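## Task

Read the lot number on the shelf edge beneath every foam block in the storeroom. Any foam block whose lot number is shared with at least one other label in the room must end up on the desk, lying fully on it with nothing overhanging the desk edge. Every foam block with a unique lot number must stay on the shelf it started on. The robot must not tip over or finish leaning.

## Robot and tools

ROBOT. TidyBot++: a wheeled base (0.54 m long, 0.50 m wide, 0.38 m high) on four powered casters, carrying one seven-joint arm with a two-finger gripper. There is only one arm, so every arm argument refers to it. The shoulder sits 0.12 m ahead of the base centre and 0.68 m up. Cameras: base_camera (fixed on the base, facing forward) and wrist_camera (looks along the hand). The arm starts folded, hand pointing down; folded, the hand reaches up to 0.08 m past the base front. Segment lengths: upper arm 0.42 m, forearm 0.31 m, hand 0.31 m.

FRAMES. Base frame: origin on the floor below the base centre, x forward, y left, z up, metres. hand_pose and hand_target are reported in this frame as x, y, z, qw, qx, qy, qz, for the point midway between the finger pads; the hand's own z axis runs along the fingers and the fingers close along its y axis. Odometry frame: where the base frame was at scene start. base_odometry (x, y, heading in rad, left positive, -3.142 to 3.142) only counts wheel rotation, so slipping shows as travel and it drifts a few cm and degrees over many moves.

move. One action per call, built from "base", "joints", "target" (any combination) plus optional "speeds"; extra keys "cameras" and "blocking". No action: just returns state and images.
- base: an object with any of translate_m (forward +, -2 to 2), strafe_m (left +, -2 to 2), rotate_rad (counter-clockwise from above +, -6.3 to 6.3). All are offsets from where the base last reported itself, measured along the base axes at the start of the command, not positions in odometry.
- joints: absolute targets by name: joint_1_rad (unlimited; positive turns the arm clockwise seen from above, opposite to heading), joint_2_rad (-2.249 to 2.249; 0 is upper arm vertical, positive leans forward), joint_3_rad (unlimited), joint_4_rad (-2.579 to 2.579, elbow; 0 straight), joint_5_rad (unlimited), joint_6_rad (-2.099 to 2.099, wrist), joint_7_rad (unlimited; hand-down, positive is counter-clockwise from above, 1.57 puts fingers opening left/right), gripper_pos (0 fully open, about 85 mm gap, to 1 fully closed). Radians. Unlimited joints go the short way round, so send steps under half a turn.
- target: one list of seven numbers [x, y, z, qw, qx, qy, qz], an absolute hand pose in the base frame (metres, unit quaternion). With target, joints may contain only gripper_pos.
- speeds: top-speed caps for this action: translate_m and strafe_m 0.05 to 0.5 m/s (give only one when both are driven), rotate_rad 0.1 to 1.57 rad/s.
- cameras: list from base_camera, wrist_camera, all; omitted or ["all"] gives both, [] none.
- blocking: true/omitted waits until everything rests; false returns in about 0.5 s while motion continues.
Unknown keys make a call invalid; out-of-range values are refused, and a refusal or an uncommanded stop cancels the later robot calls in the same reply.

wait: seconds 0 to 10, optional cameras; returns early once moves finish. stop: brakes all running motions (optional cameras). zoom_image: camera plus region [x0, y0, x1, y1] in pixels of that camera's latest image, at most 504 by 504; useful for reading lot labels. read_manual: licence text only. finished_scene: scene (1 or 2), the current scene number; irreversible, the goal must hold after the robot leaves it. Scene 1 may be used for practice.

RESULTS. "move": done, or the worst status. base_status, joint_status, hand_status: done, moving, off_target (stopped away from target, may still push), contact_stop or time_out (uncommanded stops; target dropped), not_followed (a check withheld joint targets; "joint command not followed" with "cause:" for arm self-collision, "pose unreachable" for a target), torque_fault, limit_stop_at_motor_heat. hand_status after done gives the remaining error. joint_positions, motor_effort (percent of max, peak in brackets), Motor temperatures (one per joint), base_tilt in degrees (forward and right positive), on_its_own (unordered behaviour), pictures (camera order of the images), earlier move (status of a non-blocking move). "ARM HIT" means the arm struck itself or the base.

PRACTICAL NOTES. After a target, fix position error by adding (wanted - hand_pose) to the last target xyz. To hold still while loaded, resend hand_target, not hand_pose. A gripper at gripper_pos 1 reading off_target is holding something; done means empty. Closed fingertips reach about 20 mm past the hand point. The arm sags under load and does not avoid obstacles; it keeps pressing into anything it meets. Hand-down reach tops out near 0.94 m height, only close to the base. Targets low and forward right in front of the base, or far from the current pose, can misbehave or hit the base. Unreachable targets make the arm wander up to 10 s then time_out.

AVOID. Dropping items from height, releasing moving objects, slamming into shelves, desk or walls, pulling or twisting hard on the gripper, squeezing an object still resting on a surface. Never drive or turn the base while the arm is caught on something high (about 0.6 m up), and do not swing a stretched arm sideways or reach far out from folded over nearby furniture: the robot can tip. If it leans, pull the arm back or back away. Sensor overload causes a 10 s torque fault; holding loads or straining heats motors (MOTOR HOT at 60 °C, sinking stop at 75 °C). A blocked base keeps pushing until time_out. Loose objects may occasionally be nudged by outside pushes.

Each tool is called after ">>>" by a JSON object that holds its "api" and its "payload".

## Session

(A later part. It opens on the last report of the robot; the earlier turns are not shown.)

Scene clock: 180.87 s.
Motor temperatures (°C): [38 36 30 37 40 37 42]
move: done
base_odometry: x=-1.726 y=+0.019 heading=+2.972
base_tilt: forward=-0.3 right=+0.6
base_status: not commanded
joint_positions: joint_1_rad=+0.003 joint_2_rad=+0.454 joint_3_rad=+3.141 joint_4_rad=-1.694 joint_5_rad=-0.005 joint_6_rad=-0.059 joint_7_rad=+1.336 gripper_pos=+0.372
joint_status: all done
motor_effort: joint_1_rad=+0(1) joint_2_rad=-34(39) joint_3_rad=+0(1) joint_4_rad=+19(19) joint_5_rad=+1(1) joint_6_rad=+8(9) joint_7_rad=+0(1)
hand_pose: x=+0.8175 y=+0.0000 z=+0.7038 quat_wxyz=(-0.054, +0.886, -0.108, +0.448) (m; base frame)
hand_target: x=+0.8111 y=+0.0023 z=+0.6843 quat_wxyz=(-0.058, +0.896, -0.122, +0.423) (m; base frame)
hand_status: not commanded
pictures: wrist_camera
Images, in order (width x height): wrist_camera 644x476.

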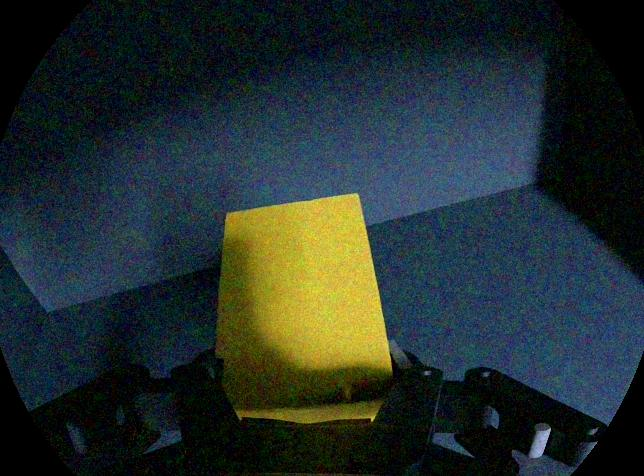

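>>> {"api": "move", "payload": {"base": {"translate_m":-0.4}, "cameras": []}}

>>> {"api": "move", "payload": {"base": {"translate_m":-1.04}, "joints": {"joint_2_rad":-0.35,"joint_4_rad":-1.2,"joint_6_rad":-1.2}, "cameras": []}}

>>> {"api": "move", "payload": {"base": {"rotate_rad":-1.564}, "cameras": ["wrist_camera"]}}

Scene clock: 183.70 s.
Motor temperatures (°C): [38 36 30 37 40 37 42]
move: done
base_odometry: x=-1.331 y=-0.049 heading=+2.972
base_tilt: forward=-0.3 right=+0.6
base_status: done
joint_positions: joint_1_rad=+0.003 joint_2_rad=+0.453 joint_3_rad=+3.141 joint_4_rad=-1.694 joint_5_rad=-0.005 joint_6_rad=-0.060 joint_7_rad=+1.336 gripper_pos=+0.372
joint_status: not commanded
motor_effort: joint_1_rad=-1(3) joint_2_rad=-34(37) joint_3_rad=+0(1) joint_4_rad=+19(21) joint_5_rad=+1(1) joint_6_rad=+7(8) joint_7_rad=+0(1)
hand_pose: x=+0.8172 y=+0.0001 z=+0.7038 quat_wxyz=(-0.054, +0.886, -0.108, +0.447) (m; base frame)
hand_target: x=+0.8111 y=+0.0023 z=+0.6843 quat_wxyz=(-0.058, +0.896, -0.122, +0.423) (m; base frame)
hand_status: not commanded
pictures: none
No camera images: "cameras" was empty.

Scene clock: 187.13 s.
Motor temperatures (°C): [38 36 30 37 40 37 42]
move: done
base_odometry: x=-0.306 y=-0.224 heading=+2.972
base_tilt: forward=-0.4 right=+0.6
base_status: done
joint_positions: joint_1_rad=+0.003 joint_2_rad=-0.353 joint_3_rad=+3.141 joint_4_rad=-1.213 joint_5_rad=-0.005 joint_6_rad=-1.154 joint_7_rad=+1.336 gripper_pos=+0.372
joint_status: all done
motor_effort: joint_1_rad=+0(1) joint_2_rad=-5(38) joint_3_rad=+1(1) joint_4_rad=+19(22) joint_5_rad=+1(1) joint_6_rad=+8(9) joint_7_rad=+0(1)
hand_pose: x=+0.4930 y=+0.0023 z=+1.1481 quat_wxyz=(-0.065, +0.839, -0.100, +0.530) (m; base frame)
hand_target: x=+0.4871 y=+0.0022 z=+1.1410 quat_wxyz=(-0.070, +0.847, -0.115, +0.514) (m; base frame)
hand_status: not commanded
pictures: none
No camera images: "cameras" was empty.

Scene clock: 189.43 s.
Motor temperatures (°C): [38 36 30 37 40 37 42]
move: done
base_odometry: x=-0.306 y=-0.224 heading=+1.409
base_tilt: forward=-0.3 right=+0.6
base_status: done
joint_positions: joint_1_rad=+0.003 joint_2_rad=-0.353 joint_3_rad=+3.141 joint_4_rad=-1.213 joint_5_rad=-0.005 joint_6_rad=-1.154 joint_7_rad=+1.336 gripper_pos=+0.372
joint_status: not commanded
motor_effort: joint_1_rad=-1(1) joint_2_rad=-5(7) joint_3_rad=+1(3) joint_4_rad=+18(19) joint_5_rad=+1(2) joint_6_rad=+8(9) joint_7_rad=+0(1)
hand_pose: x=+0.4930 y=+0.0021 z=+1.1481 quat_wxyz=(-0.065, +0.839, -0.100, +0.530) (m; base frame)
hand_target: x=+0.4871 y=+0.0022 z=+1.1410 quat_wxyz=(-0.070, +0.847, -0.115, +0.514) (m; base frame)
hand_status: not commanded
pictures: wrist_camera
Images, in order (width x height): wrist_camera 644x476.

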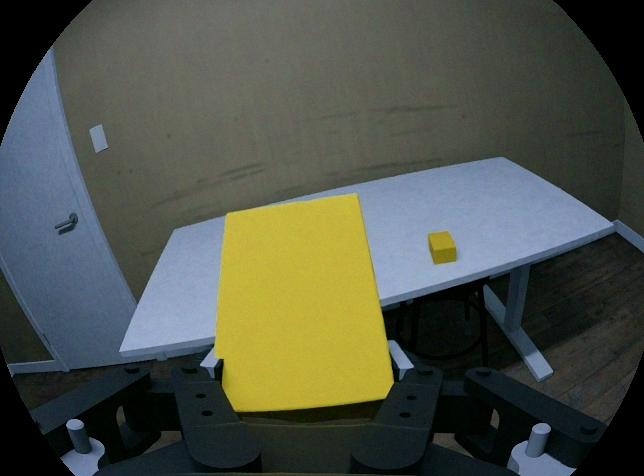

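>>> {"api": "move", "payload": {"base": {"translate_m":0.38}, "joints": {"joint_2_rad":0.194,"joint_4_rad":-1.29,"joint_6_rad":-0.872}, "cameras": ["wrist_camera"]}}

>>> {"api": "move", "payload": {"joints": {"joint_2_rad":0.215,"joint_4_rad":-1.59,"joint_6_rad":-0.55}, "cameras": ["wrist_camera"]}}

>>> {"api": "move", "payload": {"joints": {"joint_2_rad":0.225,"joint_4_rad":-1.64,"joint_6_rad":-0.49}, "cameras": ["wrist_camera"]}}

Scene clock: 191.80 s.
Motor temperatures (°C): [38 36 30 37 40 37 42]
move: done
base_odometry: x=-0.244 y=+0.151 heading=+1.408
base_tilt: forward=-0.3 right=+0.6
base_status: done
joint_positions: joint_1_rad=+0.003 joint_2_rad=+0.195 joint_3_rad=+3.141 joint_4_rad=-1.270 joint_5_rad=-0.005 joint_6_rad=-0.927 joint_7_rad=+1.336 gripper_pos=+0.372
joint_status: all done
motor_effort: joint_1_rad=+0(1) joint_2_rad=-27(34) joint_3_rad=+0(1) joint_4_rad=+21(23) joint_5_rad=+0(1) joint_6_rad=+6(9) joint_7_rad=+0(1)
hand_pose: x=+0.7253 y=+0.0013 z=+0.9002 quat_wxyz=(-0.045, +0.924, -0.111, +0.363) (m; base frame)
hand_target: x=+0.7334 y=+0.0022 z=+0.9019 quat_wxyz=(-0.052, +0.915, -0.124, +0.379) (m; base frame)
hand_status: not commanded
pictures: wrist_camera
Images, in order (width x height): wrist_camera 644x476.

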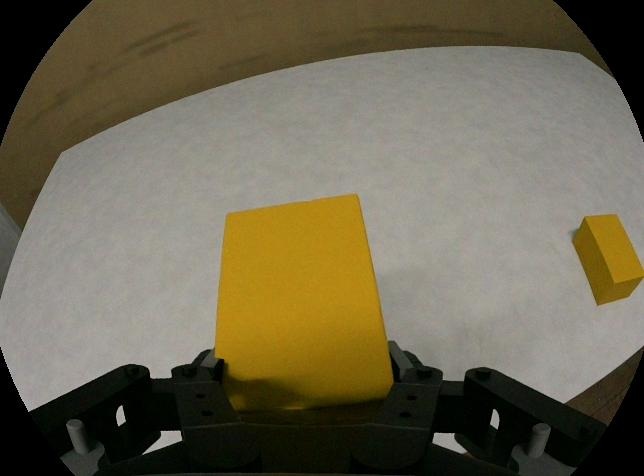

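Scene clock: 193.50 s.
Motor temperatures (°C): [38 36 30 37 40 37 42]
move: done
base_odometry: x=-0.244 y=+0.151 heading=+1.408
base_tilt: forward=-0.3 right=+0.6
base_status: not commanded
joint_positions: joint_1_rad=+0.003 joint_2_rad=+0.197 joint_3_rad=+3.141 joint_4_rad=-1.562 joint_5_rad=-0.005 joint_6_rad=-0.607 joint_7_rad=+1.336 gripper_pos=+0.372
joint_status: all done
motor_effort: joint_1_rad=-1(1) joint_2_rad=-27(29) joint_3_rad=+0(0) joint_4_rad=+21(23) joint_5_rad=+1(1) joint_6_rad=+6(8) joint_7_rad=+0(1)
hand_pose: x=+0.7280 y=+0.0009 z=+0.8131 quat_wxyz=(-0.046, +0.919, -0.111, +0.375) (m; base frame)
hand_target: x=+0.7349 y=+0.0023 z=+0.8001 quat_wxyz=(-0.052, +0.915, -0.124, +0.380) (m; base frame)
hand_status: not commanded
pictures: wrist_camera
Images, in order (width x height): wrist_camera 644x476.

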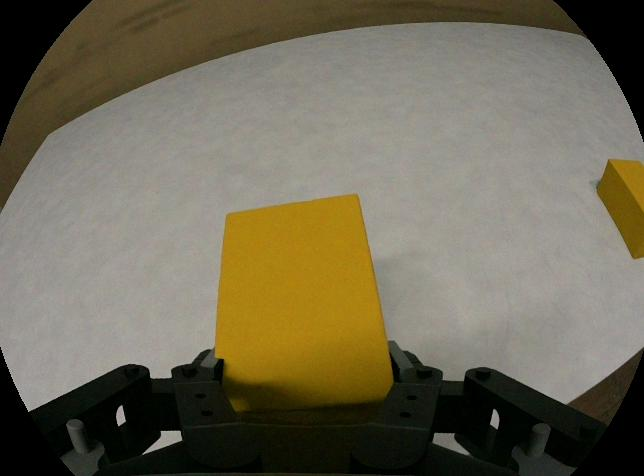

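Scene clock: 194.53 s.
Motor temperatures (°C): [38 36 30 37 40 37 42]
move: done
base_odometry: x=-0.244 y=+0.151 heading=+1.408
base_tilt: forward=-0.3 right=+0.6
base_status: not commanded
joint_positions: joint_1_rad=+0.003 joint_2_rad=+0.203 joint_3_rad=+3.141 joint_4_rad=-1.614 joint_5_rad=-0.005 joint_6_rad=-0.543 joint_7_rad=+1.336 gripper_pos=+0.372
joint_status: all done
motor_effort: joint_1_rad=-1(1) joint_2_rad=-27(28) joint_3_rad=+0(0) joint_4_rad=+21(23) joint_5_rad=+0(1) joint_6_rad=+7(7) joint_7_rad=+0(1)
hand_pose: x=+0.7279 y=+0.0008 z=+0.7962 quat_wxyz=(-0.046, +0.918, -0.111, +0.378) (m; base frame)
hand_target: x=+0.7341 y=+0.0023 z=+0.7810 quat_wxyz=(-0.052, +0.915, -0.124, +0.380) (m; base frame)
hand_status: not commanded
pictures: wrist_camera
Images, in order (width x height): wrist_camera 644x476.

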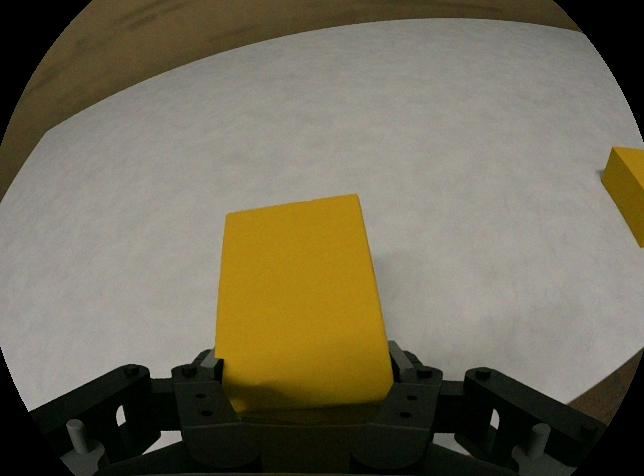

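>>> {"api": "move", "payload": {"joints": {"joint_2_rad":0.25,"joint_4_rad":-1.69,"joint_6_rad":-0.42}, "cameras": ["wrist_camera"]}}

>>> {"api": "move", "payload": {"joints": {"joint_2_rad":0.265,"joint_4_rad":-1.72,"joint_6_rad":-0.38}, "cameras": ["wrist_camera"]}}

>>> {"api": "move", "payload": {"joints": {"joint_2_rad":0.275,"joint_4_rad":-1.74,"joint_6_rad":-0.35}, "cameras": ["wrist_camera"]}}

Scene clock: 195.73 s.
Motor temperatures (°C): [38 36 30 37 40 37 42]
move: done
base_odometry: x=-0.244 y=+0.151 heading=+1.408
base_tilt: forward=-0.3 right=+0.6
base_status: not commanded
joint_positions: joint_1_rad=+0.003 joint_2_rad=+0.229 joint_3_rad=+3.141 joint_4_rad=-1.664 joint_5_rad=-0.005 joint_6_rad=-0.472 joint_7_rad=+1.336 gripper_pos=+0.372
joint_status: all done
motor_effort: joint_1_rad=+0(1) joint_2_rad=-27(29) joint_3_rad=+0(0) joint_4_rad=+20(22) joint_5_rad=+1(1) joint_6_rad=+6(7) joint_7_rad=+0(1)
hand_pose: x=+0.7309 y=+0.0007 z=+0.7702 quat_wxyz=(-0.046, +0.919, -0.111, +0.376) (m; base frame)
hand_target: x=+0.7355 y=+0.0023 z=+0.7551 quat_wxyz=(-0.052, +0.916, -0.124, +0.377) (m; base frame)
hand_status: not commanded
pictures: wrist_camera
Images, in order (width x height): wrist_camera 644x476.

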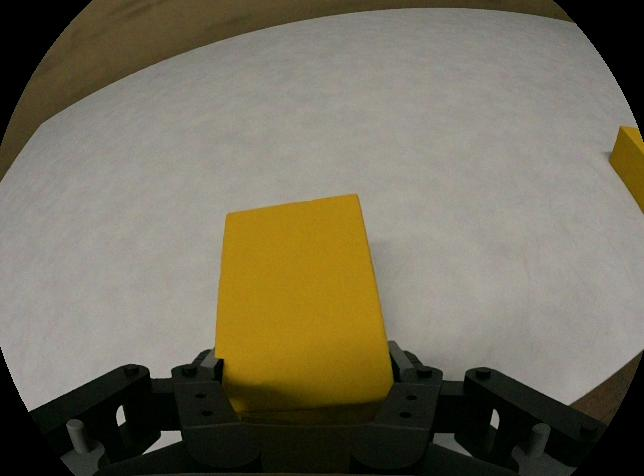

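Scene clock: 196.50 s.
Motor temperatures (°C): [38 36 30 37 40 37 42]
move: done
base_odometry: x=-0.244 y=+0.151 heading=+1.408
base_tilt: forward=-0.3 right=+0.6
base_status: not commanded
joint_positions: joint_1_rad=+0.003 joint_2_rad=+0.241 joint_3_rad=+3.141 joint_4_rad=-1.694 joint_5_rad=-0.005 joint_6_rad=-0.430 joint_7_rad=+1.336 gripper_pos=+0.372
joint_status: all done
motor_effort: joint_1_rad=-1(1) joint_2_rad=-28(29) joint_3_rad=+0(0) joint_4_rad=+20(21) joint_5_rad=+1(1) joint_6_rad=+6(8) joint_7_rad=+0(0)
hand_pose: x=+0.7314 y=+0.0007 z=+0.7565 quat_wxyz=(-0.046, +0.919, -0.111, +0.376) (m; base frame)
hand_target: x=+0.7351 y=+0.0023 z=+0.7393 quat_wxyz=(-0.052, +0.917, -0.124, +0.375) (m; base frame)
hand_status: not commanded
pictures: wrist_camera
Images, in order (width x height): wrist_camera 644x476.

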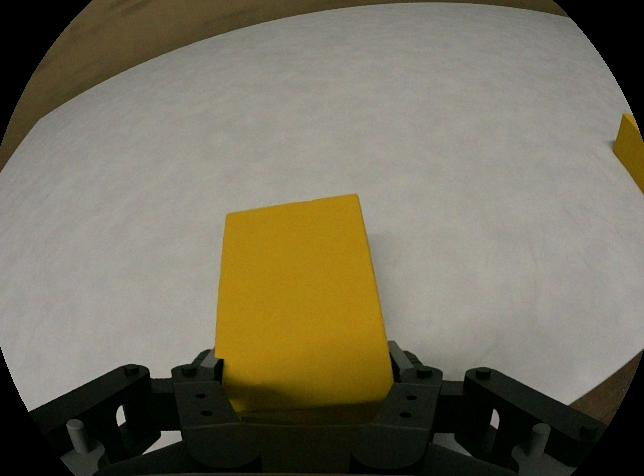

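Scene clock: 197.10 s.
Motor temperatures (°C): [38 36 30 37 40 37 42]
move: done
base_odometry: x=-0.244 y=+0.151 heading=+1.408
base_tilt: forward=-0.3 right=+0.6
base_status: not commanded
joint_positions: joint_1_rad=+0.003 joint_2_rad=+0.245 joint_3_rad=+3.141 joint_4_rad=-1.711 joint_5_rad=-0.005 joint_6_rad=-0.399 joint_7_rad=+1.336 gripper_pos=+0.372
joint_status: all done
motor_effort: joint_1_rad=+0(1) joint_2_rad=-25(28) joint_3_rad=+0(0) joint_4_rad=+19(20) joint_5_rad=+1(1) joint_6_rad=+7(7) joint_7_rad=+0(1)
hand_pose: x=+0.7326 y=+0.0006 z=+0.7518 quat_wxyz=(-0.046, +0.917, -0.111, +0.380) (m; base frame)
hand_target: x=+0.7353 y=+0.0023 z=+0.7296 quat_wxyz=(-0.052, +0.917, -0.124, +0.375) (m; base frame)
hand_status: not commanded
pictures: wrist_camera
Images, in order (width x height): wrist_camera 644x476.

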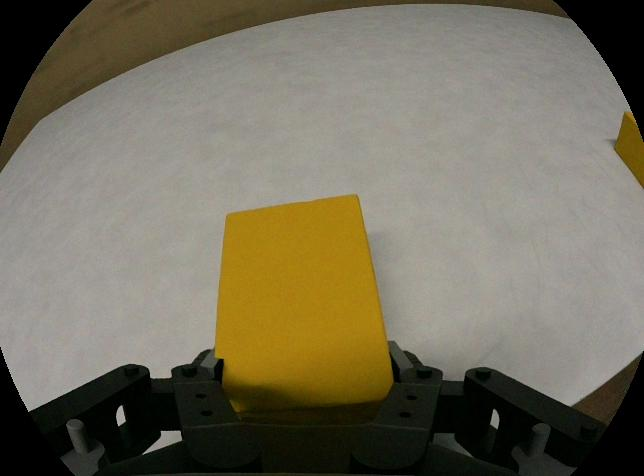

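>>> {"api": "move", "payload": {"joints": {"joint_2_rad":0.265,"joint_4_rad":-1.72,"joint_6_rad":-0.38,"gripper_pos":0}, "cameras": []}}

>>> {"api": "move", "payload": {"joints": {"joint_2_rad":0.15,"joint_4_rad":-1.29,"joint_6_rad":-0.872}, "cameras": ["wrist_camera"]}}

>>> {"api": "move", "payload": {"base": {"translate_m":-0.38}, "joints": {"joint_2_rad":-0.35,"joint_4_rad":-1.2,"joint_6_rad":-1.4,"joint_7_rad":1.57}, "cameras": ["wrist_camera"]}}

>>> {"api": "move", "payload": {"base": {"rotate_rad":1.563}, "cameras": []}}

>>> {"api": "move", "payload": {"base": {"translate_m":1.35,"strafe_m":0.05}, "cameras": []}}

>>> {"api": "move", "payload": {"joints": {"joint_2_rad":0.19,"joint_4_rad":-0.44,"joint_6_rad":-1.716}}}

Scene clock: 200.30 s.
Motor temperatures (°C): [38 36 30 37 40 37 42]
move: done
base_odometry: x=-0.244 y=+0.151 heading=+1.408
base_tilt: forward=-0.3 right=+0.6
base_status: not commanded
joint_positions: joint_1_rad=+0.003 joint_2_rad=+0.247 joint_3_rad=+3.141 joint_4_rad=-1.711 joint_5_rad=-0.005 joint_6_rad=-0.399 joint_7_rad=+1.336 gripper_pos=+0.000
joint_status: all done
motor_effort: joint_1_rad=+0(1) joint_2_rad=-28(28) joint_3_rad=+0(0) joint_4_rad=+20(21) joint_5_rad=+1(1) joint_6_rad=+6(7) joint_7_rad=+0(1)
hand_pose: x=+0.7329 y=+0.0006 z=+0.7510 quat_wxyz=(-0.046, +0.917, -0.111, +0.380) (m; base frame)
hand_target: x=+0.7351 y=+0.0023 z=+0.7393 quat_wxyz=(-0.052, +0.917, -0.124, +0.375) (m; base frame)
hand_status: not commanded
pictures: none
No camera images: "cameras" was empty.

Scene clock: 202.23 s.
Motor temperatures (°C): [38 36 30 37 40 37 42]
move: done
base_odometry: x=-0.244 y=+0.151 heading=+1.408
base_tilt: forward=-0.3 right=+0.6
base_status: not commanded
joint_positions: joint_1_rad=+0.003 joint_2_rad=+0.145 joint_3_rad=+3.141 joint_4_rad=-1.301 joint_5_rad=-0.005 joint_6_rad=-0.821 joint_7_rad=+1.336 gripper_pos=+0.000
joint_status: all done
motor_effort: joint_1_rad=+0(1) joint_2_rad=-25(31) joint_3_rad=+0(0) joint_4_rad=+22(22) joint_5_rad=+1(1) joint_6_rad=+7(8) joint_7_rad=+0(1)
hand_pose: x=+0.7306 y=+0.0012 z=+0.9373 quat_wxyz=(-0.052, +0.900, -0.108, +0.420) (m; base frame)
hand_target: x=+0.7232 y=+0.0022 z=+0.9287 quat_wxyz=(-0.055, +0.907, -0.123, +0.399) (m; base frame)
hand_status: not commanded
pictures: wrist_camera
Images, in order (width x height): wrist_camera 644x476.

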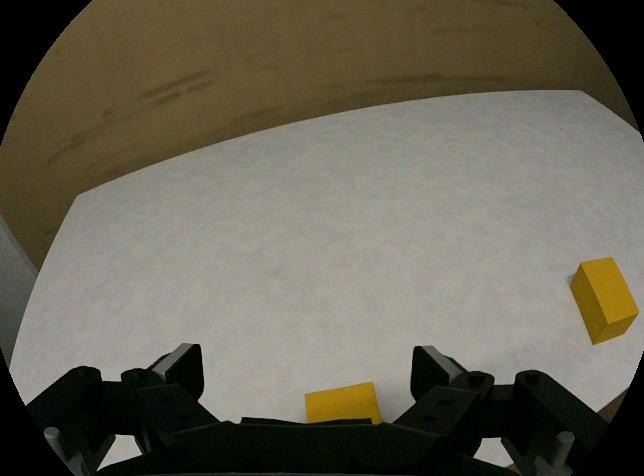

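Scene clock: 204.53 s.
Motor temperatures (°C): [38 36 30 37 40 37 42]
move: done
base_odometry: x=-0.306 y=-0.224 heading=+1.408
base_tilt: forward=-0.3 right=+0.6
base_status: done
joint_positions: joint_1_rad=+0.002 joint_2_rad=-0.356 joint_3_rad=+3.141 joint_4_rad=-1.212 joint_5_rad=-0.005 joint_6_rad=-1.351 joint_7_rad=+1.526 gripper_pos=+0.000
joint_status: all done
motor_effort: joint_1_rad=+0(3) joint_2_rad=-4(31) joint_3_rad=+1(4) joint_4_rad=+18(23) joint_5_rad=+1(2) joint_6_rad=+7(9) joint_7_rad=+0(1)
hand_pose: x=+0.4600 y=+0.0024 z=+1.0973 quat_wxyz=(-0.012, +0.893, -0.020, +0.450) (m; base frame)
hand_target: x=+0.4531 y=+0.0021 z=+1.0890 quat_wxyz=(+0.000, +0.902, +0.000, +0.431) (m; base frame)
hand_status: not commanded
pictures: wrist_camera
Images, in order (width x height): wrist_camera 644x476.

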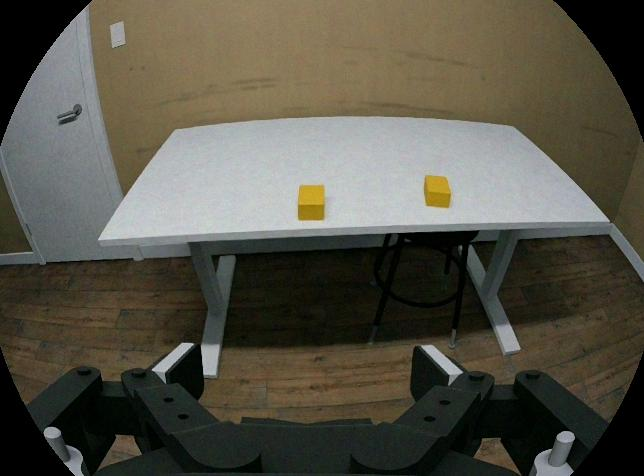

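Scene clock: 206.83 s.
Motor temperatures (°C): [38 36 30 37 40 37 42]
move: done
base_odometry: x=-0.306 y=-0.224 heading=+2.970
base_tilt: forward=-0.3 right=+0.6
base_status: done
joint_positions: joint_1_rad=+0.002 joint_2_rad=-0.356 joint_3_rad=+3.141 joint_4_rad=-1.212 joint_5_rad=-0.005 joint_6_rad=-1.352 joint_7_rad=+1.527 gripper_pos=+0.000
joint_status: not commanded
motor_effort: joint_1_rad=+0(1) joint_2_rad=-4(6) joint_3_rad=+1(2) joint_4_rad=+17(19) joint_5_rad=+1(2) joint_6_rad=+7(8) joint_7_rad=+0(1)
hand_pose: x=+0.4599 y=+0.0025 z=+1.0972 quat_wxyz=(-0.012, +0.893, -0.020, +0.450) (m; base frame)
hand_target: x=+0.4531 y=+0.0021 z=+1.0890 quat_wxyz=(+0.000, +0.902, +0.000, +0.431) (m; base frame)
hand_status: not commanded
pictures: none
No camera images: "cameras" was empty.

Scene clock: 210.90 s.
Motor temperatures (°C): [38 36 30 37 40 37 42]
move: done
base_odometry: x=-1.645 y=-0.043 heading=+2.971
base_tilt: forward=-0.3 right=+0.6
base_status: done
joint_positions: joint_1_rad=+0.002 joint_2_rad=-0.352 joint_3_rad=+3.141 joint_4_rad=-1.212 joint_5_rad=-0.005 joint_6_rad=-1.354 joint_7_rad=+1.527 gripper_pos=+0.000
joint_status: not commanded
motor_effort: joint_1_rad=-1(1) joint_2_rad=-4(7) joint_3_rad=+1(1) joint_4_rad=+17(19) joint_5_rad=+1(1) joint_6_rad=+7(8) joint_7_rad=+0(1)
hand_pose: x=+0.4614 y=+0.0025 z=+1.0954 quat_wxyz=(-0.012, +0.894, -0.020, +0.447) (m; base frame)
hand_target: x=+0.4531 y=+0.0021 z=+1.0890 quat_wxyz=(+0.000, +0.902, +0.000, +0.431) (m; base frame)
hand_status: not commanded
pictures: none
No camera images: "cameras" was empty.

Scene clock: 212.93 s.
Motor temperatures (°C): [38 36 30 37 40 37 42]
move: done
base_odometry: x=-1.645 y=-0.043 heading=+2.971
base_tilt: forward=-0.3 right=+0.6
base_status: not commanded
joint_positions: joint_1_rad=+0.002 joint_2_rad=+0.170 joint_3_rad=+3.141 joint_4_rad=-0.459 joint_5_rad=-0.005 joint_6_rad=-1.665 joint_7_rad=+1.527 gripper_pos=+0.000
joint_status: all done
motor_effort: joint_1_rad=-1(1) joint_2_rad=-20(22) joint_3_rad=+0(1) joint_4_rad=+14(19) joint_5_rad=+1(1) joint_6_rad=+7(8) joint_7_rad=+0(1)
hand_pose: x=+0.6086 y=+0.0021 z=+1.1448 quat_wxyz=(-0.011, +0.911, -0.019, +0.411) (m; base frame)
hand_target: x=+0.6060 y=+0.0020 z=+1.1312 quat_wxyz=(-0.001, +0.922, +0.000, +0.387) (m; base frame)
hand_status: not commanded
pictures: base_camera, wrist_camera
Images, in order (width x height): base_camera 644x364, wrist_camera 644x476.

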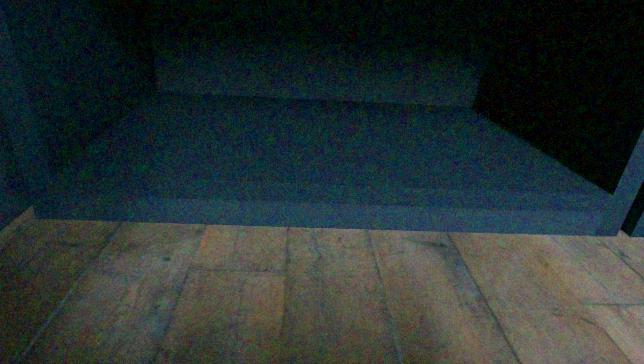

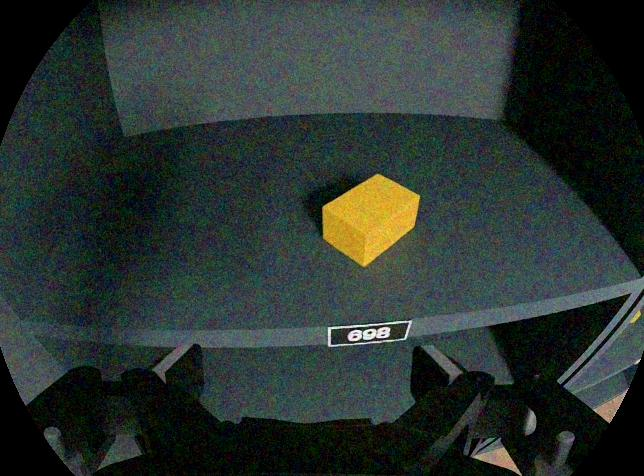

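>>> {"api": "move", "payload": {"base": {"translate_m":0.25,"strafe_m":-0.056}, "joints": {"joint_2_rad":0.0,"joint_4_rad":-0.33,"joint_6_rad":-2.09,"joint_7_rad":0.68}, "cameras": ["wrist_camera"]}}

>>> {"api": "move", "payload": {"joints": {"joint_2_rad":0.16,"joint_4_rad":-0.33}, "cameras": ["wrist_camera"]}}

Scene clock: 215.30 s.
Motor temperatures (°C): [38 36 30 37 40 37 42]
move: done
base_odometry: x=-1.882 y=+0.054 heading=+2.972
base_tilt: forward=-0.3 right=+0.6
base_status: done
joint_positions: joint_1_rad=+0.002 joint_2_rad=+0.005 joint_3_rad=+3.141 joint_4_rad=-0.347 joint_5_rad=-0.005 joint_6_rad=-2.040 joint_7_rad=+0.724 gripper_pos=+0.000
joint_status: all done
motor_effort: joint_1_rad=+0(1) joint_2_rad=-9(21) joint_3_rad=+0(1) joint_4_rad=+9(15) joint_5_rad=+1(1) joint_6_rad=+6(8) joint_7_rad=+0(1)
hand_pose: x=+0.4417 y=+0.0023 z=+1.1698 quat_wxyz=(-0.152, +0.849, -0.381, +0.333) (m; base frame)
hand_target: x=+0.4265 y=+0.0018 z=+1.1663 quat_wxyz=(-0.152, +0.845, -0.402, +0.318) (m; base frame)
hand_status: not commanded
pictures: wrist_camera
Images, in order (width x height): wrist_camera 644x476.

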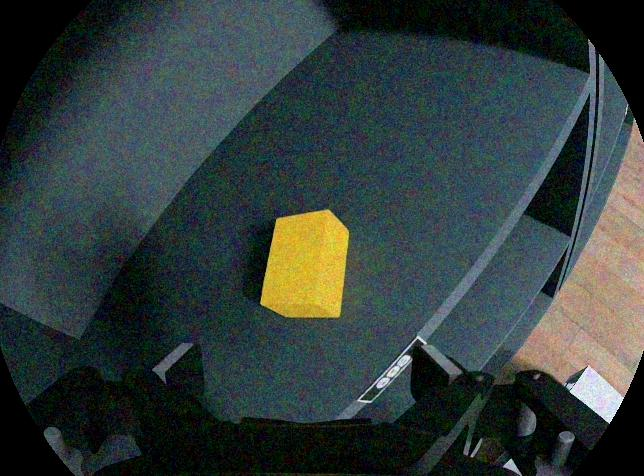

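Scene clock: 216.67 s.
Motor temperatures (°C): [38 36 30 37 40 37 42]
move: done
base_odometry: x=-1.882 y=+0.054 heading=+2.972
base_tilt: forward=-0.3 right=+0.6
base_status: not commanded
joint_positions: joint_1_rad=+0.002 joint_2_rad=+0.158 joint_3_rad=+3.141 joint_4_rad=-0.342 joint_5_rad=-0.005 joint_6_rad=-2.043 joint_7_rad=+0.723 gripper_pos=+0.000
joint_status: all done
motor_effort: joint_1_rad=-1(1) joint_2_rad=-17(22) joint_3_rad=+0(1) joint_4_rad=+11(13) joint_5_rad=+1(1) joint_6_rad=+5(7) joint_7_rad=+0(0)
hand_pose: x=+0.5113 y=+0.0021 z=+1.1163 quat_wxyz=(-0.123, +0.871, -0.392, +0.268) (m; base frame)
hand_target: x=+0.4997 y=+0.0018 z=+1.1111 quat_wxyz=(-0.120, +0.867, -0.413, +0.250) (m; base frame)
hand_status: not commanded
pictures: wrist_camera
Images, in order (width x height): wrist_camera 644x476.

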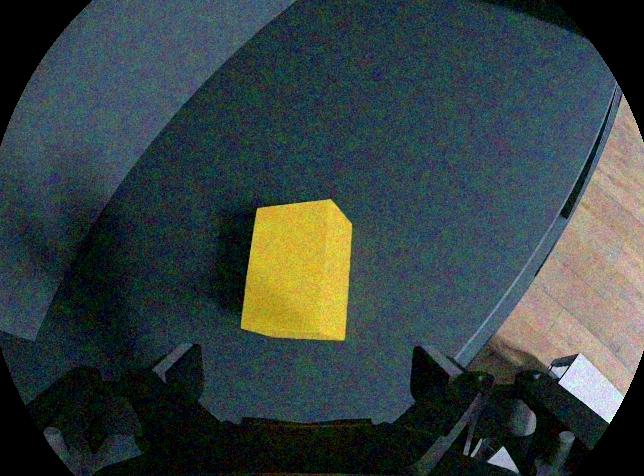

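>>> {"api": "move", "payload": {"base": {"translate_m":0.065}, "joints": {"joint_7_rad":0.62}, "cameras": []}}

>>> {"api": "move", "payload": {"joints": {"joint_2_rad":0.22,"joint_4_rad":-0.40}, "cameras": ["wrist_camera"]}}

Scene clock: 218.30 s.
Motor temperatures (°C): [38 36 30 37 40 37 42]
move: done
base_odometry: x=-1.946 y=+0.066 heading=+2.971
base_tilt: forward=-0.3 right=+0.6
base_status: done
joint_positions: joint_1_rad=+0.002 joint_2_rad=+0.159 joint_3_rad=+3.141 joint_4_rad=-0.342 joint_5_rad=-0.005 joint_6_rad=-2.045 joint_7_rad=+0.652 gripper_pos=+0.000
joint_status: all done
motor_effort: joint_1_rad=+0(2) joint_2_rad=-16(22) joint_3_rad=+0(1) joint_4_rad=+11(13) joint_5_rad=+1(1) joint_6_rad=+5(6) joint_7_rad=+0(1)
hand_pose: x=+0.5114 y=+0.0021 z=+1.1155 quat_wxyz=(-0.132, +0.857, -0.423, +0.263) (m; base frame)
hand_target: x=+0.4997 y=+0.0018 z=+1.1111 quat_wxyz=(-0.127, +0.855, -0.439, +0.246) (m; base frame)
hand_status: not commanded
pictures: none
No camera images: "cameras" was empty.

Scene clock: 219.27 s.
Motor temperatures (°C): [38 36 30 37 40 37 42]
move: done
base_odometry: x=-1.946 y=+0.066 heading=+2.971
base_tilt: forward=-0.3 right=+0.6
base_status: not commanded
joint_positions: joint_1_rad=+0.002 joint_2_rad=+0.209 joint_3_rad=+3.141 joint_4_rad=-0.378 joint_5_rad=-0.005 joint_6_rad=-2.045 joint_7_rad=+0.652 gripper_pos=+0.000
joint_status: all done
motor_effort: joint_1_rad=-1(1) joint_2_rad=-19(22) joint_3_rad=+0(0) joint_4_rad=+12(13) joint_5_rad=+1(1) joint_6_rad=+4(6) joint_7_rad=+0(1)
hand_pose: x=+0.5322 y=+0.0021 z=+1.0836 quat_wxyz=(-0.114, +0.868, -0.428, +0.225) (m; base frame)
hand_target: x=+0.5237 y=+0.0018 z=+1.0655 quat_wxyz=(-0.098, +0.869, -0.446, +0.190) (m; base frame)
hand_status: not commanded
pictures: wrist_camera
Images, in order (width x height): wrist_camera 644x476.

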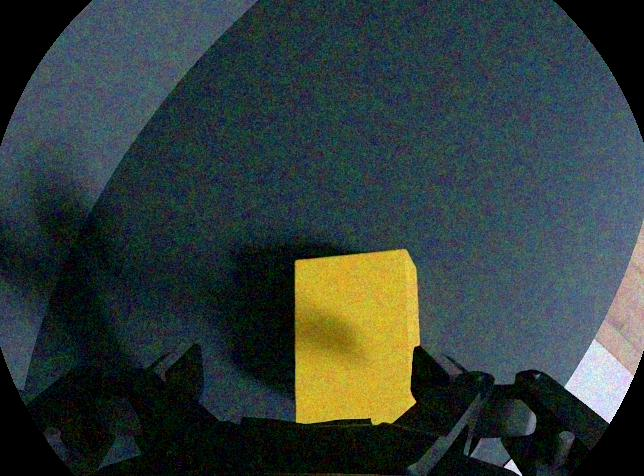

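>>> {"api": "move", "payload": {"joints": {"joint_2_rad":0.272,"joint_4_rad":-0.535}, "cameras": ["wrist_camera"]}}

Scene clock: 220.50 s.
Motor temperatures (°C): [38 36 30 37 40 37 42]
move: done
base_odometry: x=-1.946 y=+0.066 heading=+2.971
base_tilt: forward=-0.3 right=+0.6
base_status: not commanded
joint_positions: joint_1_rad=+0.002 joint_2_rad=+0.260 joint_3_rad=+3.141 joint_4_rad=-0.511 joint_5_rad=-0.005 joint_6_rad=-2.045 joint_7_rad=+0.652 gripper_pos=+0.000
joint_status: all done
motor_effort: joint_1_rad=+0(1) joint_2_rad=-23(26) joint_3_rad=+0(0) joint_4_rad=+14(15) joint_5_rad=+1(1) joint_6_rad=+3(5) joint_7_rad=+0(1)
hand_pose: x=+0.5459 y=+0.0021 z=+1.0190 quat_wxyz=(-0.074, +0.885, -0.437, +0.144) (m; base frame)
hand_target: x=+0.5344 y=+0.0019 z=+1.0025 quat_wxyz=(-0.056, +0.883, -0.454, +0.108) (m; base frame)
hand_status: not commanded
pictures: wrist_camera
Images, in order (width x height): wrist_camera 644x476.

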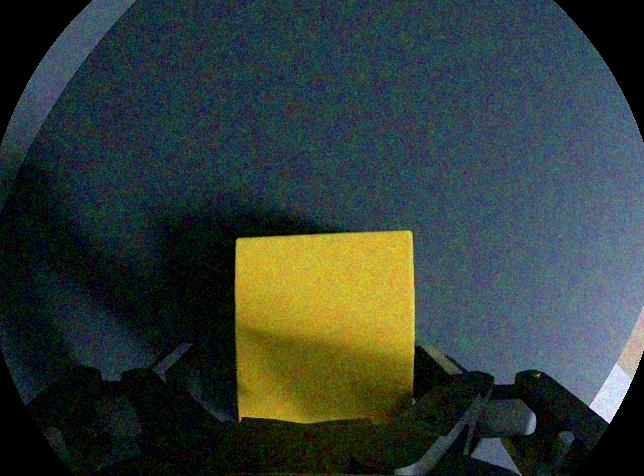

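>>> {"api": "move", "payload": {"joints": {"gripper_pos":0.5}, "cameras": []}}

>>> {"api": "move", "payload": {"joints": {"joint_2_rad":0.1,"joint_4_rad":-0.33,"joint_6_rad":-1.9}, "cameras": ["wrist_camera"]}}

>>> {"api": "move", "payload": {"base": {"translate_m":-0.35}, "cameras": []}}

>>> {"api": "move", "payload": {"base": {"translate_m":-1.07}, "joints": {"joint_2_rad":-0.35,"joint_4_rad":-1.2,"joint_6_rad":-1.4,"joint_7_rad":1.57}, "cameras": []}}

>>> {"api": "move", "payload": {"base": {"rotate_rad":-1.563}, "cameras": ["wrist_camera"]}}

Scene clock: 222.00 s.
Motor temperatures (°C): [38 36 30 37 40 37 42]
move: off_target
base_odometry: x=-1.946 y=+0.066 heading=+2.971
base_tilt: forward=-0.3 right=+0.6
base_status: not commanded
joint_positions: joint_1_rad=+0.002 joint_2_rad=+0.250 joint_3_rad=+3.141 joint_4_rad=-0.514 joint_5_rad=-0.005 joint_6_rad=-2.049 joint_7_rad=+0.652 gripper_pos=+0.360
joint_status: gripper_pos off_target (ended at +0.360, target +0.500)
motor_effort: joint_1_rad=-1(1) joint_2_rad=-20(23) joint_3_rad=+0(0) joint_4_rad=+12(14) joint_5_rad=+1(1) joint_6_rad=+1(4) joint_7_rad=+0(1)
hand_pose: x=+0.5411 y=+0.0021 z=+1.0221 quat_wxyz=(-0.075, +0.885, -0.437, +0.146) (m; base frame)
hand_target: x=+0.5344 y=+0.0019 z=+1.0025 quat_wxyz=(-0.056, +0.883, -0.454, +0.108) (m; base frame)
hand_status: not commanded
pictures: none
No camera images: "cameras" was empty.

Scene clock: 223.53 s.
Motor temperatures (°C): [38 36 30 37 40 37 42]
move: done
base_odometry: x=-1.946 y=+0.066 heading=+2.971
base_tilt: forward=-0.3 right=+0.6
base_status: not commanded
joint_positions: joint_1_rad=+0.002 joint_2_rad=+0.089 joint_3_rad=+3.141 joint_4_rad=-0.338 joint_5_rad=-0.005 joint_6_rad=-1.955 joint_7_rad=+0.652 gripper_pos=+0.360
joint_status: all done
motor_effort: joint_1_rad=-1(1) joint_2_rad=-15(27) joint_3_rad=+0(0) joint_4_rad=+11(16) joint_5_rad=+1(1) joint_6_rad=+6(7) joint_7_rad=+0(1)
hand_pose: x=+0.5010 y=+0.0022 z=+1.1613 quat_wxyz=(-0.166, +0.833, -0.411, +0.332) (m; base frame)
hand_target: x=+0.5178 y=+0.0019 z=+1.1720 quat_wxyz=(-0.181, +0.817, -0.420, +0.351) (m; base frame)
hand_status: not commanded
pictures: wrist_camera
Images, in order (width x height): wrist_camera 644x476.

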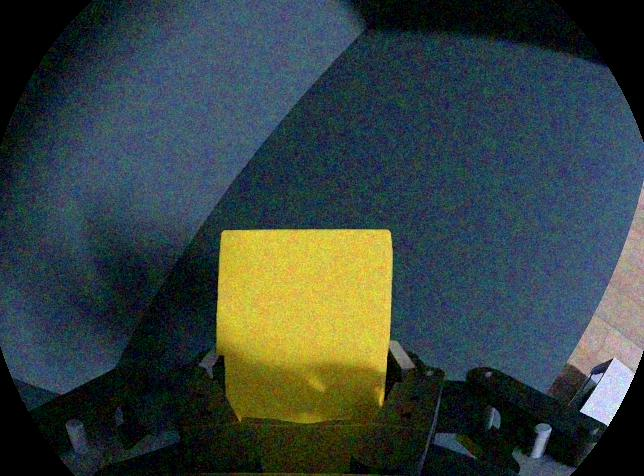

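Scene clock: 225.67 s.
Motor temperatures (°C): [38 36 30 37 40 37 42]
move: done
base_odometry: x=-1.601 y=+0.006 heading=+2.972
base_tilt: forward=-0.3 right=+0.6
base_status: done
joint_positions: joint_1_rad=+0.002 joint_2_rad=+0.088 joint_3_rad=+3.141 joint_4_rad=-0.338 joint_5_rad=-0.005 joint_6_rad=-1.951 joint_7_rad=+0.652 gripper_pos=+0.360
joint_status: not commanded
motor_effort: joint_1_rad=-1(2) joint_2_rad=-14(18) joint_3_rad=+0(2) joint_4_rad=+10(13) joint_5_rad=+1(2) joint_6_rad=+6(7) joint_7_rad=+0(0)
hand_pose: x=+0.5012 y=+0.0023 z=+1.1627 quat_wxyz=(-0.167, +0.832, -0.410, +0.334) (m; base frame)
hand_target: x=+0.5178 y=+0.0019 z=+1.1720 quat_wxyz=(-0.181, +0.817, -0.420, +0.351) (m; base frame)
hand_status: not commanded
pictures: none
No camera images: "cameras" was empty.

Scene clock: 229.17 s.
Motor temperatures (°C): [37 36 30 37 40 37 42]
move: done
base_odometry: x=-0.546 y=-0.174 heading=+2.972
base_tilt: forward=-0.4 right=+0.6
base_status: done
joint_positions: joint_1_rad=+0.002 joint_2_rad=-0.349 joint_3_rad=+3.141 joint_4_rad=-1.172 joint_5_rad=-0.005 joint_6_rad=-1.456 joint_7_rad=+1.527 gripper_pos=+0.360
joint_status: all done
motor_effort: joint_1_rad=+0(1) joint_2_rad=-4(19) joint_3_rad=+1(1) joint_4_rad=+16(18) joint_5_rad=+1(1) joint_6_rad=+7(8) joint_7_rad=+0(1)
hand_pose: x=+0.4422 y=+0.0027 z=+1.0885 quat_wxyz=(-0.011, +0.908, -0.020, +0.418) (m; base frame)
hand_target: x=+0.4531 y=+0.0021 z=+1.0890 quat_wxyz=(+0.000, +0.902, +0.000, +0.431) (m; base frame)
hand_status: not commanded
pictures: none
No camera images: "cameras" was empty.

Scene clock: 231.47 s.
Motor temperatures (°C): [37 36 30 37 40 37 42]
move: done
base_odometry: x=-0.546 y=-0.174 heading=+1.410
base_tilt: forward=-0.3 right=+0.6
base_status: done
joint_positions: joint_1_rad=+0.002 joint_2_rad=-0.349 joint_3_rad=+3.141 joint_4_rad=-1.173 joint_5_rad=-0.005 joint_6_rad=-1.452 joint_7_rad=+1.527 gripper_pos=+0.360
joint_status: not commanded
motor_effort: joint_1_rad=+0(1) joint_2_rad=-4(6) joint_3_rad=+1(2) joint_4_rad=+17(18) joint_5_rad=+1(2) joint_6_rad=+7(8) joint_7_rad=+0(1)
hand_pose: x=+0.4429 y=+0.0026 z=+1.0890 quat_wxyz=(-0.011, +0.908, -0.020, +0.419) (m; base frame)
hand_target: x=+0.4531 y=+0.0021 z=+1.0890 quat_wxyz=(+0.000, +0.902, +0.000, +0.431) (m; base frame)
hand_status: not commanded
pictures: wrist_camera
Images, in order (width x height): wrist_camera 644x476.

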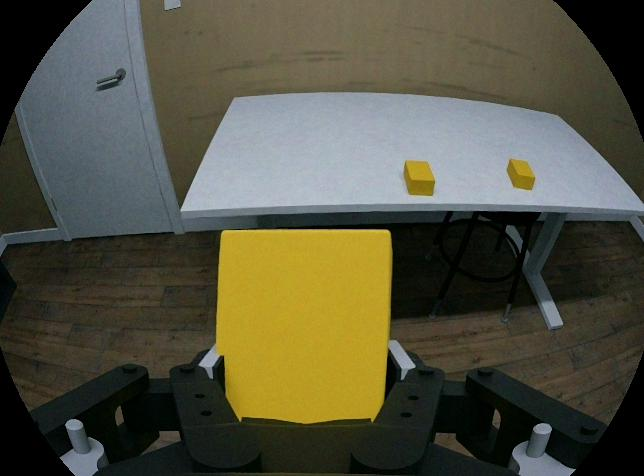

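>>> {"api": "move", "payload": {"base": {"translate_m":0.39}, "joints": {"joint_2_rad":0.501,"joint_4_rad":-0.613,"joint_6_rad":-1.72}, "cameras": ["wrist_camera"]}}

>>> {"api": "move", "payload": {"joints": {"joint_2_rad":0.42,"joint_4_rad":-1.10,"joint_6_rad":-1.32}, "cameras": ["wrist_camera"]}}

>>> {"api": "move", "payload": {"joints": {"joint_2_rad":0.418,"joint_4_rad":-1.17,"joint_6_rad":-1.25}, "cameras": ["wrist_camera"]}}

>>> {"api": "move", "payload": {"joints": {"joint_2_rad":0.418,"joint_4_rad":-1.213,"joint_6_rad":-1.207}, "cameras": ["wrist_camera"]}}

>>> {"api": "move", "payload": {"joints": {"joint_2_rad":0.42,"joint_4_rad":-1.245,"joint_6_rad":-1.17}, "cameras": ["wrist_camera"]}}

Scene clock: 234.07 s.
Motor temperatures (°C): [37 36 30 37 40 37 42]
move: done
base_odometry: x=-0.483 y=+0.211 heading=+1.409
base_tilt: forward=-0.3 right=+0.6
base_status: done
joint_positions: joint_1_rad=+0.002 joint_2_rad=+0.485 joint_3_rad=+3.141 joint_4_rad=-0.631 joint_5_rad=-0.005 joint_6_rad=-1.668 joint_7_rad=+1.527 gripper_pos=+0.360
joint_status: all done
motor_effort: joint_1_rad=+0(1) joint_2_rad=-33(38) joint_3_rad=+0(1) joint_4_rad=+17(20) joint_5_rad=+1(1) joint_6_rad=+4(8) joint_7_rad=+0(1)
hand_pose: x=+0.7065 y=+0.0020 z=+0.9005 quat_wxyz=(-0.006, +0.984, -0.022, +0.178) (m; base frame)
hand_target: x=+0.6974 y=+0.0020 z=+0.8928 quat_wxyz=(-0.001, +0.988, +0.000, +0.153) (m; base frame)
hand_status: not commanded
pictures: wrist_camera
Images, in order (width x height): wrist_camera 644x476.

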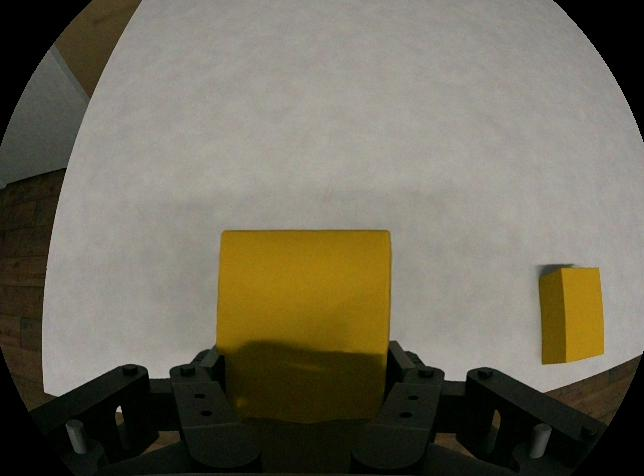

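Scene clock: 235.77 s.
Motor temperatures (°C): [37 36 30 37 40 37 42]
move: done
base_odometry: x=-0.483 y=+0.211 heading=+1.409
base_tilt: forward=-0.3 right=+0.6
base_status: not commanded
joint_positions: joint_1_rad=+0.002 joint_2_rad=+0.424 joint_3_rad=+3.141 joint_4_rad=-1.071 joint_5_rad=-0.005 joint_6_rad=-1.377 joint_7_rad=+1.527 gripper_pos=+0.360
joint_status: all done
motor_effort: joint_1_rad=-1(1) joint_2_rad=-33(35) joint_3_rad=+0(0) joint_4_rad=+19(21) joint_5_rad=+0(1) joint_6_rad=+2(4) joint_7_rad=+0(1)
hand_pose: x=+0.6887 y=+0.0020 z=+0.7889 quat_wxyz=(-0.006, +0.991, -0.023, +0.134) (m; base frame)
hand_target: x=+0.6970 y=+0.0021 z=+0.7847 quat_wxyz=(+0.000, +0.989, +0.000, +0.150) (m; base frame)
hand_status: not commanded
pictures: wrist_camera
Images, in order (width x height): wrist_camera 644x476.

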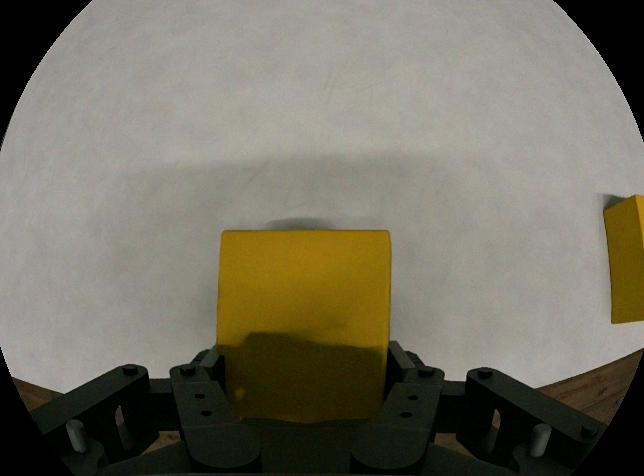

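Scene clock: 236.57 s.
Motor temperatures (°C): [37 36 30 37 40 37 42]
move: done
base_odometry: x=-0.483 y=+0.211 heading=+1.409
base_tilt: forward=-0.3 right=+0.6
base_status: not commanded
joint_positions: joint_1_rad=+0.002 joint_2_rad=+0.418 joint_3_rad=+3.141 joint_4_rad=-1.145 joint_5_rad=-0.005 joint_6_rad=-1.304 joint_7_rad=+1.527 gripper_pos=+0.360
joint_status: all done
motor_effort: joint_1_rad=+0(1) joint_2_rad=-33(34) joint_3_rad=+0(0) joint_4_rad=+19(20) joint_5_rad=+1(1) joint_6_rad=+3(4) joint_7_rad=+0(0)
hand_pose: x=+0.6886 y=+0.0020 z=+0.7694 quat_wxyz=(-0.006, +0.990, -0.023, +0.137) (m; base frame)
hand_target: x=+0.6972 y=+0.0021 z=+0.7639 quat_wxyz=(+0.000, +0.988, +0.000, +0.151) (m; base frame)
hand_status: not commanded
pictures: wrist_camera
Images, in order (width x height): wrist_camera 644x476.

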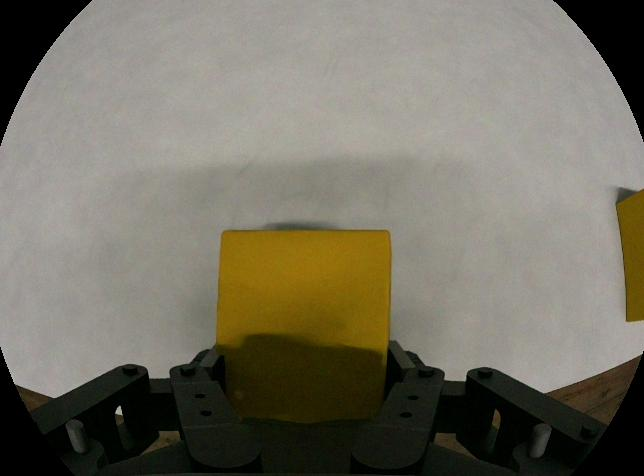

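Scene clock: 237.57 s.
Motor temperatures (°C): [37 36 30 37 40 37 42]
move: done
base_odometry: x=-0.483 y=+0.211 heading=+1.409
base_tilt: forward=-0.3 right=+0.6
base_status: not commanded
joint_positions: joint_1_rad=+0.002 joint_2_rad=+0.412 joint_3_rad=+3.141 joint_4_rad=-1.185 joint_5_rad=-0.005 joint_6_rad=-1.256 joint_7_rad=+1.527 gripper_pos=+0.360
joint_status: all done
motor_effort: joint_1_rad=-1(1) joint_2_rad=-32(33) joint_3_rad=+0(0) joint_4_rad=+19(20) joint_5_rad=+1(1) joint_6_rad=+3(4) joint_7_rad=+0(1)
hand_pose: x=+0.6905 y=+0.0020 z=+0.7606 quat_wxyz=(-0.006, +0.989, -0.023, +0.144) (m; base frame)
hand_target: x=+0.6966 y=+0.0022 z=+0.7504 quat_wxyz=(+0.000, +0.988, +0.000, +0.151) (m; base frame)
hand_status: not commanded
pictures: wrist_camera
Images, in order (width x height): wrist_camera 644x476.

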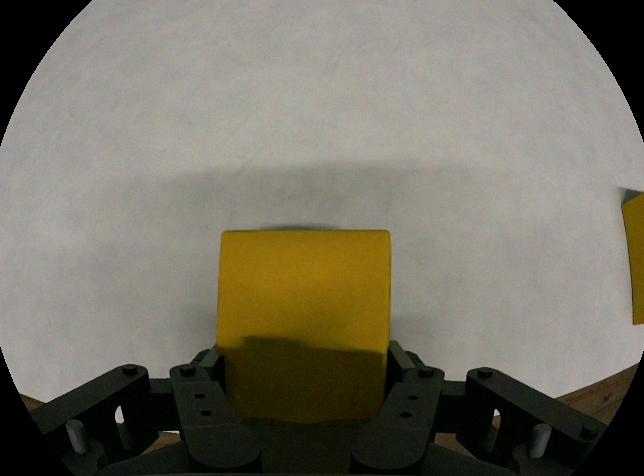

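Scene clock: 238.20 s.
Motor temperatures (°C): [37 36 30 37 40 37 42]
move: done
base_odometry: x=-0.483 y=+0.211 heading=+1.409
base_tilt: forward=-0.3 right=+0.6
base_status: not commanded
joint_positions: joint_1_rad=+0.002 joint_2_rad=+0.400 joint_3_rad=+3.141 joint_4_rad=-1.210 joint_5_rad=-0.005 joint_6_rad=-1.227 joint_7_rad=+1.527 gripper_pos=+0.360
joint_status: all done
motor_effort: joint_1_rad=+0(1) joint_2_rad=-29(32) joint_3_rad=+0(0) joint_4_rad=+17(19) joint_5_rad=+1(1) joint_6_rad=+4(4) joint_7_rad=+0(0)
hand_pose: x=+0.6904 y=+0.0020 z=+0.7600 quat_wxyz=(-0.006, +0.988, -0.023, +0.151) (m; base frame)
hand_target: x=+0.6975 y=+0.0022 z=+0.7397 quat_wxyz=(+0.000, +0.988, +0.000, +0.153) (m; base frame)
hand_status: not commanded
pictures: wrist_camera
Images, in order (width x height): wrist_camera 644x476.

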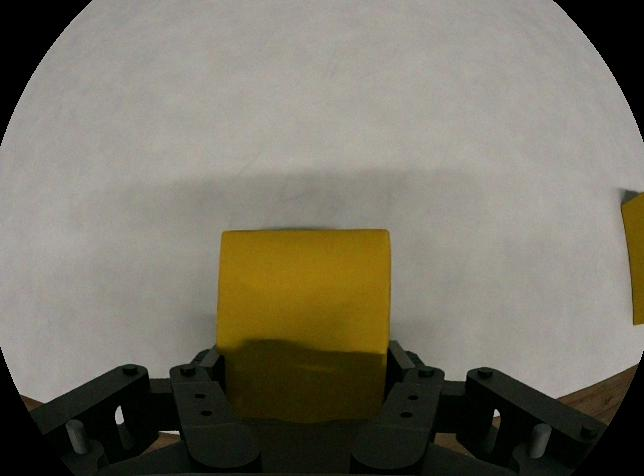

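>>> {"api": "move", "payload": {"joints": {"joint_2_rad":0.418,"joint_4_rad":-1.22,"joint_6_rad":-1.19}, "cameras": []}}

>>> {"api": "move", "payload": {"joints": {"gripper_pos":0}, "cameras": []}}

>>> {"api": "move", "payload": {"joints": {"joint_2_rad":0.42,"joint_4_rad":-0.613,"joint_6_rad":-1.7}, "cameras": []}}

>>> {"api": "move", "payload": {"base": {"translate_m":-0.25}, "joints": {"joint_2_rad":-0.35,"joint_4_rad":-1.2,"joint_6_rad":-1.2}, "cameras": ["wrist_camera"]}}

Scene clock: 239.07 s.
Motor temperatures (°C): [37 36 30 37 40 37 42]
move: done
base_odometry: x=-0.483 y=+0.211 heading=+1.409
base_tilt: forward=-0.3 right=+0.6
base_status: not commanded
joint_positions: joint_1_rad=+0.002 joint_2_rad=+0.400 joint_3_rad=+3.141 joint_4_rad=-1.209 joint_5_rad=-0.005 joint_6_rad=-1.227 joint_7_rad=+1.528 gripper_pos=+0.360
joint_status: all done
motor_effort: joint_1_rad=+0(1) joint_2_rad=-29(31) joint_3_rad=+0(0) joint_4_rad=+19(19) joint_5_rad=+1(1) joint_6_rad=+5(5) joint_7_rad=+0(1)
hand_pose: x=+0.6906 y=+0.0020 z=+0.7603 quat_wxyz=(-0.006, +0.988, -0.023, +0.152) (m; base frame)
hand_target: x=+0.6995 y=+0.0022 z=+0.7491 quat_wxyz=(+0.000, +0.988, +0.000, +0.156) (m; base frame)
hand_status: not commanded
pictures: none
No camera images: "cameras" was empty.

Scene clock: 239.90 s.
Motor temperatures (°C): [37 36 30 37 40 37 42]
move: done
base_odometry: x=-0.483 y=+0.211 heading=+1.409
base_tilt: forward=-0.3 right=+0.6
base_status: not commanded
joint_positions: joint_1_rad=+0.002 joint_2_rad=+0.400 joint_3_rad=+3.141 joint_4_rad=-1.209 joint_5_rad=-0.005 joint_6_rad=-1.227 joint_7_rad=+1.528 gripper_pos=+0.000
joint_status: all done
motor_effort: joint_1_rad=+0(1) joint_2_rad=-32(33) joint_3_rad=+0(0) joint_4_rad=+19(20) joint_5_rad=+1(1) joint_6_rad=+3(5) joint_7_rad=+0(1)
hand_pose: x=+0.6908 y=+0.0020 z=+0.7603 quat_wxyz=(-0.006, +0.988, -0.023, +0.152) (m; base frame)
hand_target: x=+0.6995 y=+0.0022 z=+0.7491 quat_wxyz=(+0.000, +0.988, +0.000, +0.156) (m; base frame)
hand_status: not commanded
pictures: none
No camera images: "cameras" was empty.

Scene clock: 241.77 s.
Motor temperatures (°C): [37 36 30 37 40 37 42]
move: done
base_odometry: x=-0.483 y=+0.211 heading=+1.409
base_tilt: forward=-0.3 right=+0.6
base_status: not commanded
joint_positions: joint_1_rad=+0.002 joint_2_rad=+0.400 joint_3_rad=+3.141 joint_4_rad=-0.628 joint_5_rad=-0.005 joint_6_rad=-1.646 joint_7_rad=+1.528 gripper_pos=+0.000
joint_status: all done
motor_effort: joint_1_rad=+0(1) joint_2_rad=-30(34) joint_3_rad=+0(1) joint_4_rad=+17(21) joint_5_rad=+1(1) joint_6_rad=+4(5) joint_7_rad=+0(1)
hand_pose: x=+0.6923 y=+0.0020 z=+0.9534 quat_wxyz=(-0.008, +0.973, -0.021, +0.231) (m; base frame)
hand_target: x=+0.6842 y=+0.0020 z=+0.9414 quat_wxyz=(-0.001, +0.979, +0.000, +0.203) (m; base frame)
hand_status: not commanded
pictures: none
No camera images: "cameras" was empty.

Scene clock: 244.13 s.
Motor temperatures (°C): [37 36 30 37 40 37 42]
move: done
base_odometry: x=-0.523 y=-0.036 heading=+1.409
base_tilt: forward=-0.4 right=+0.6
base_status: done
joint_positions: joint_1_rad=+0.002 joint_2_rad=-0.348 joint_3_rad=+3.141 joint_4_rad=-1.170 joint_5_rad=-0.005 joint_6_rad=-1.257 joint_7_rad=+1.528 gripper_pos=+0.000
joint_status: all done
motor_effort: joint_1_rad=-1(3) joint_2_rad=-5(36) joint_3_rad=+1(2) joint_4_rad=+17(19) joint_5_rad=+1(2) joint_6_rad=+8(9) joint_7_rad=-1(1)
hand_pose: x=+0.4779 y=+0.0027 z=+1.1398 quat_wxyz=(-0.013, +0.862, -0.018, +0.506) (m; base frame)
hand_target: x=+0.4871 y=+0.0022 z=+1.1410 quat_wxyz=(+0.000, +0.855, +0.000, +0.519) (m; base frame)
hand_status: not commanded
pictures: wrist_camera
Images, in order (width x height): wrist_camera 644x476.

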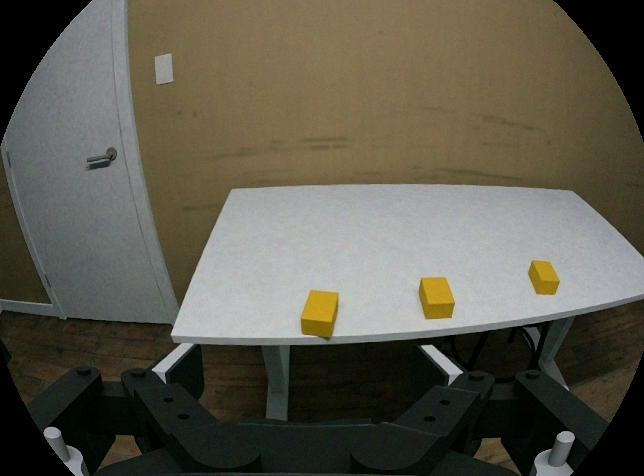

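>>> {"api": "zoom_image", "payload": {"camera": "wrist_camera", "region": [260, 270, 390, 360]}}

Scaled by 3.877.

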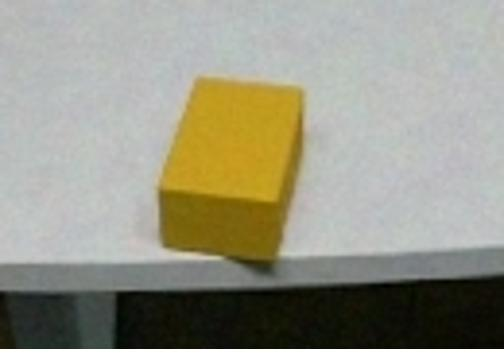

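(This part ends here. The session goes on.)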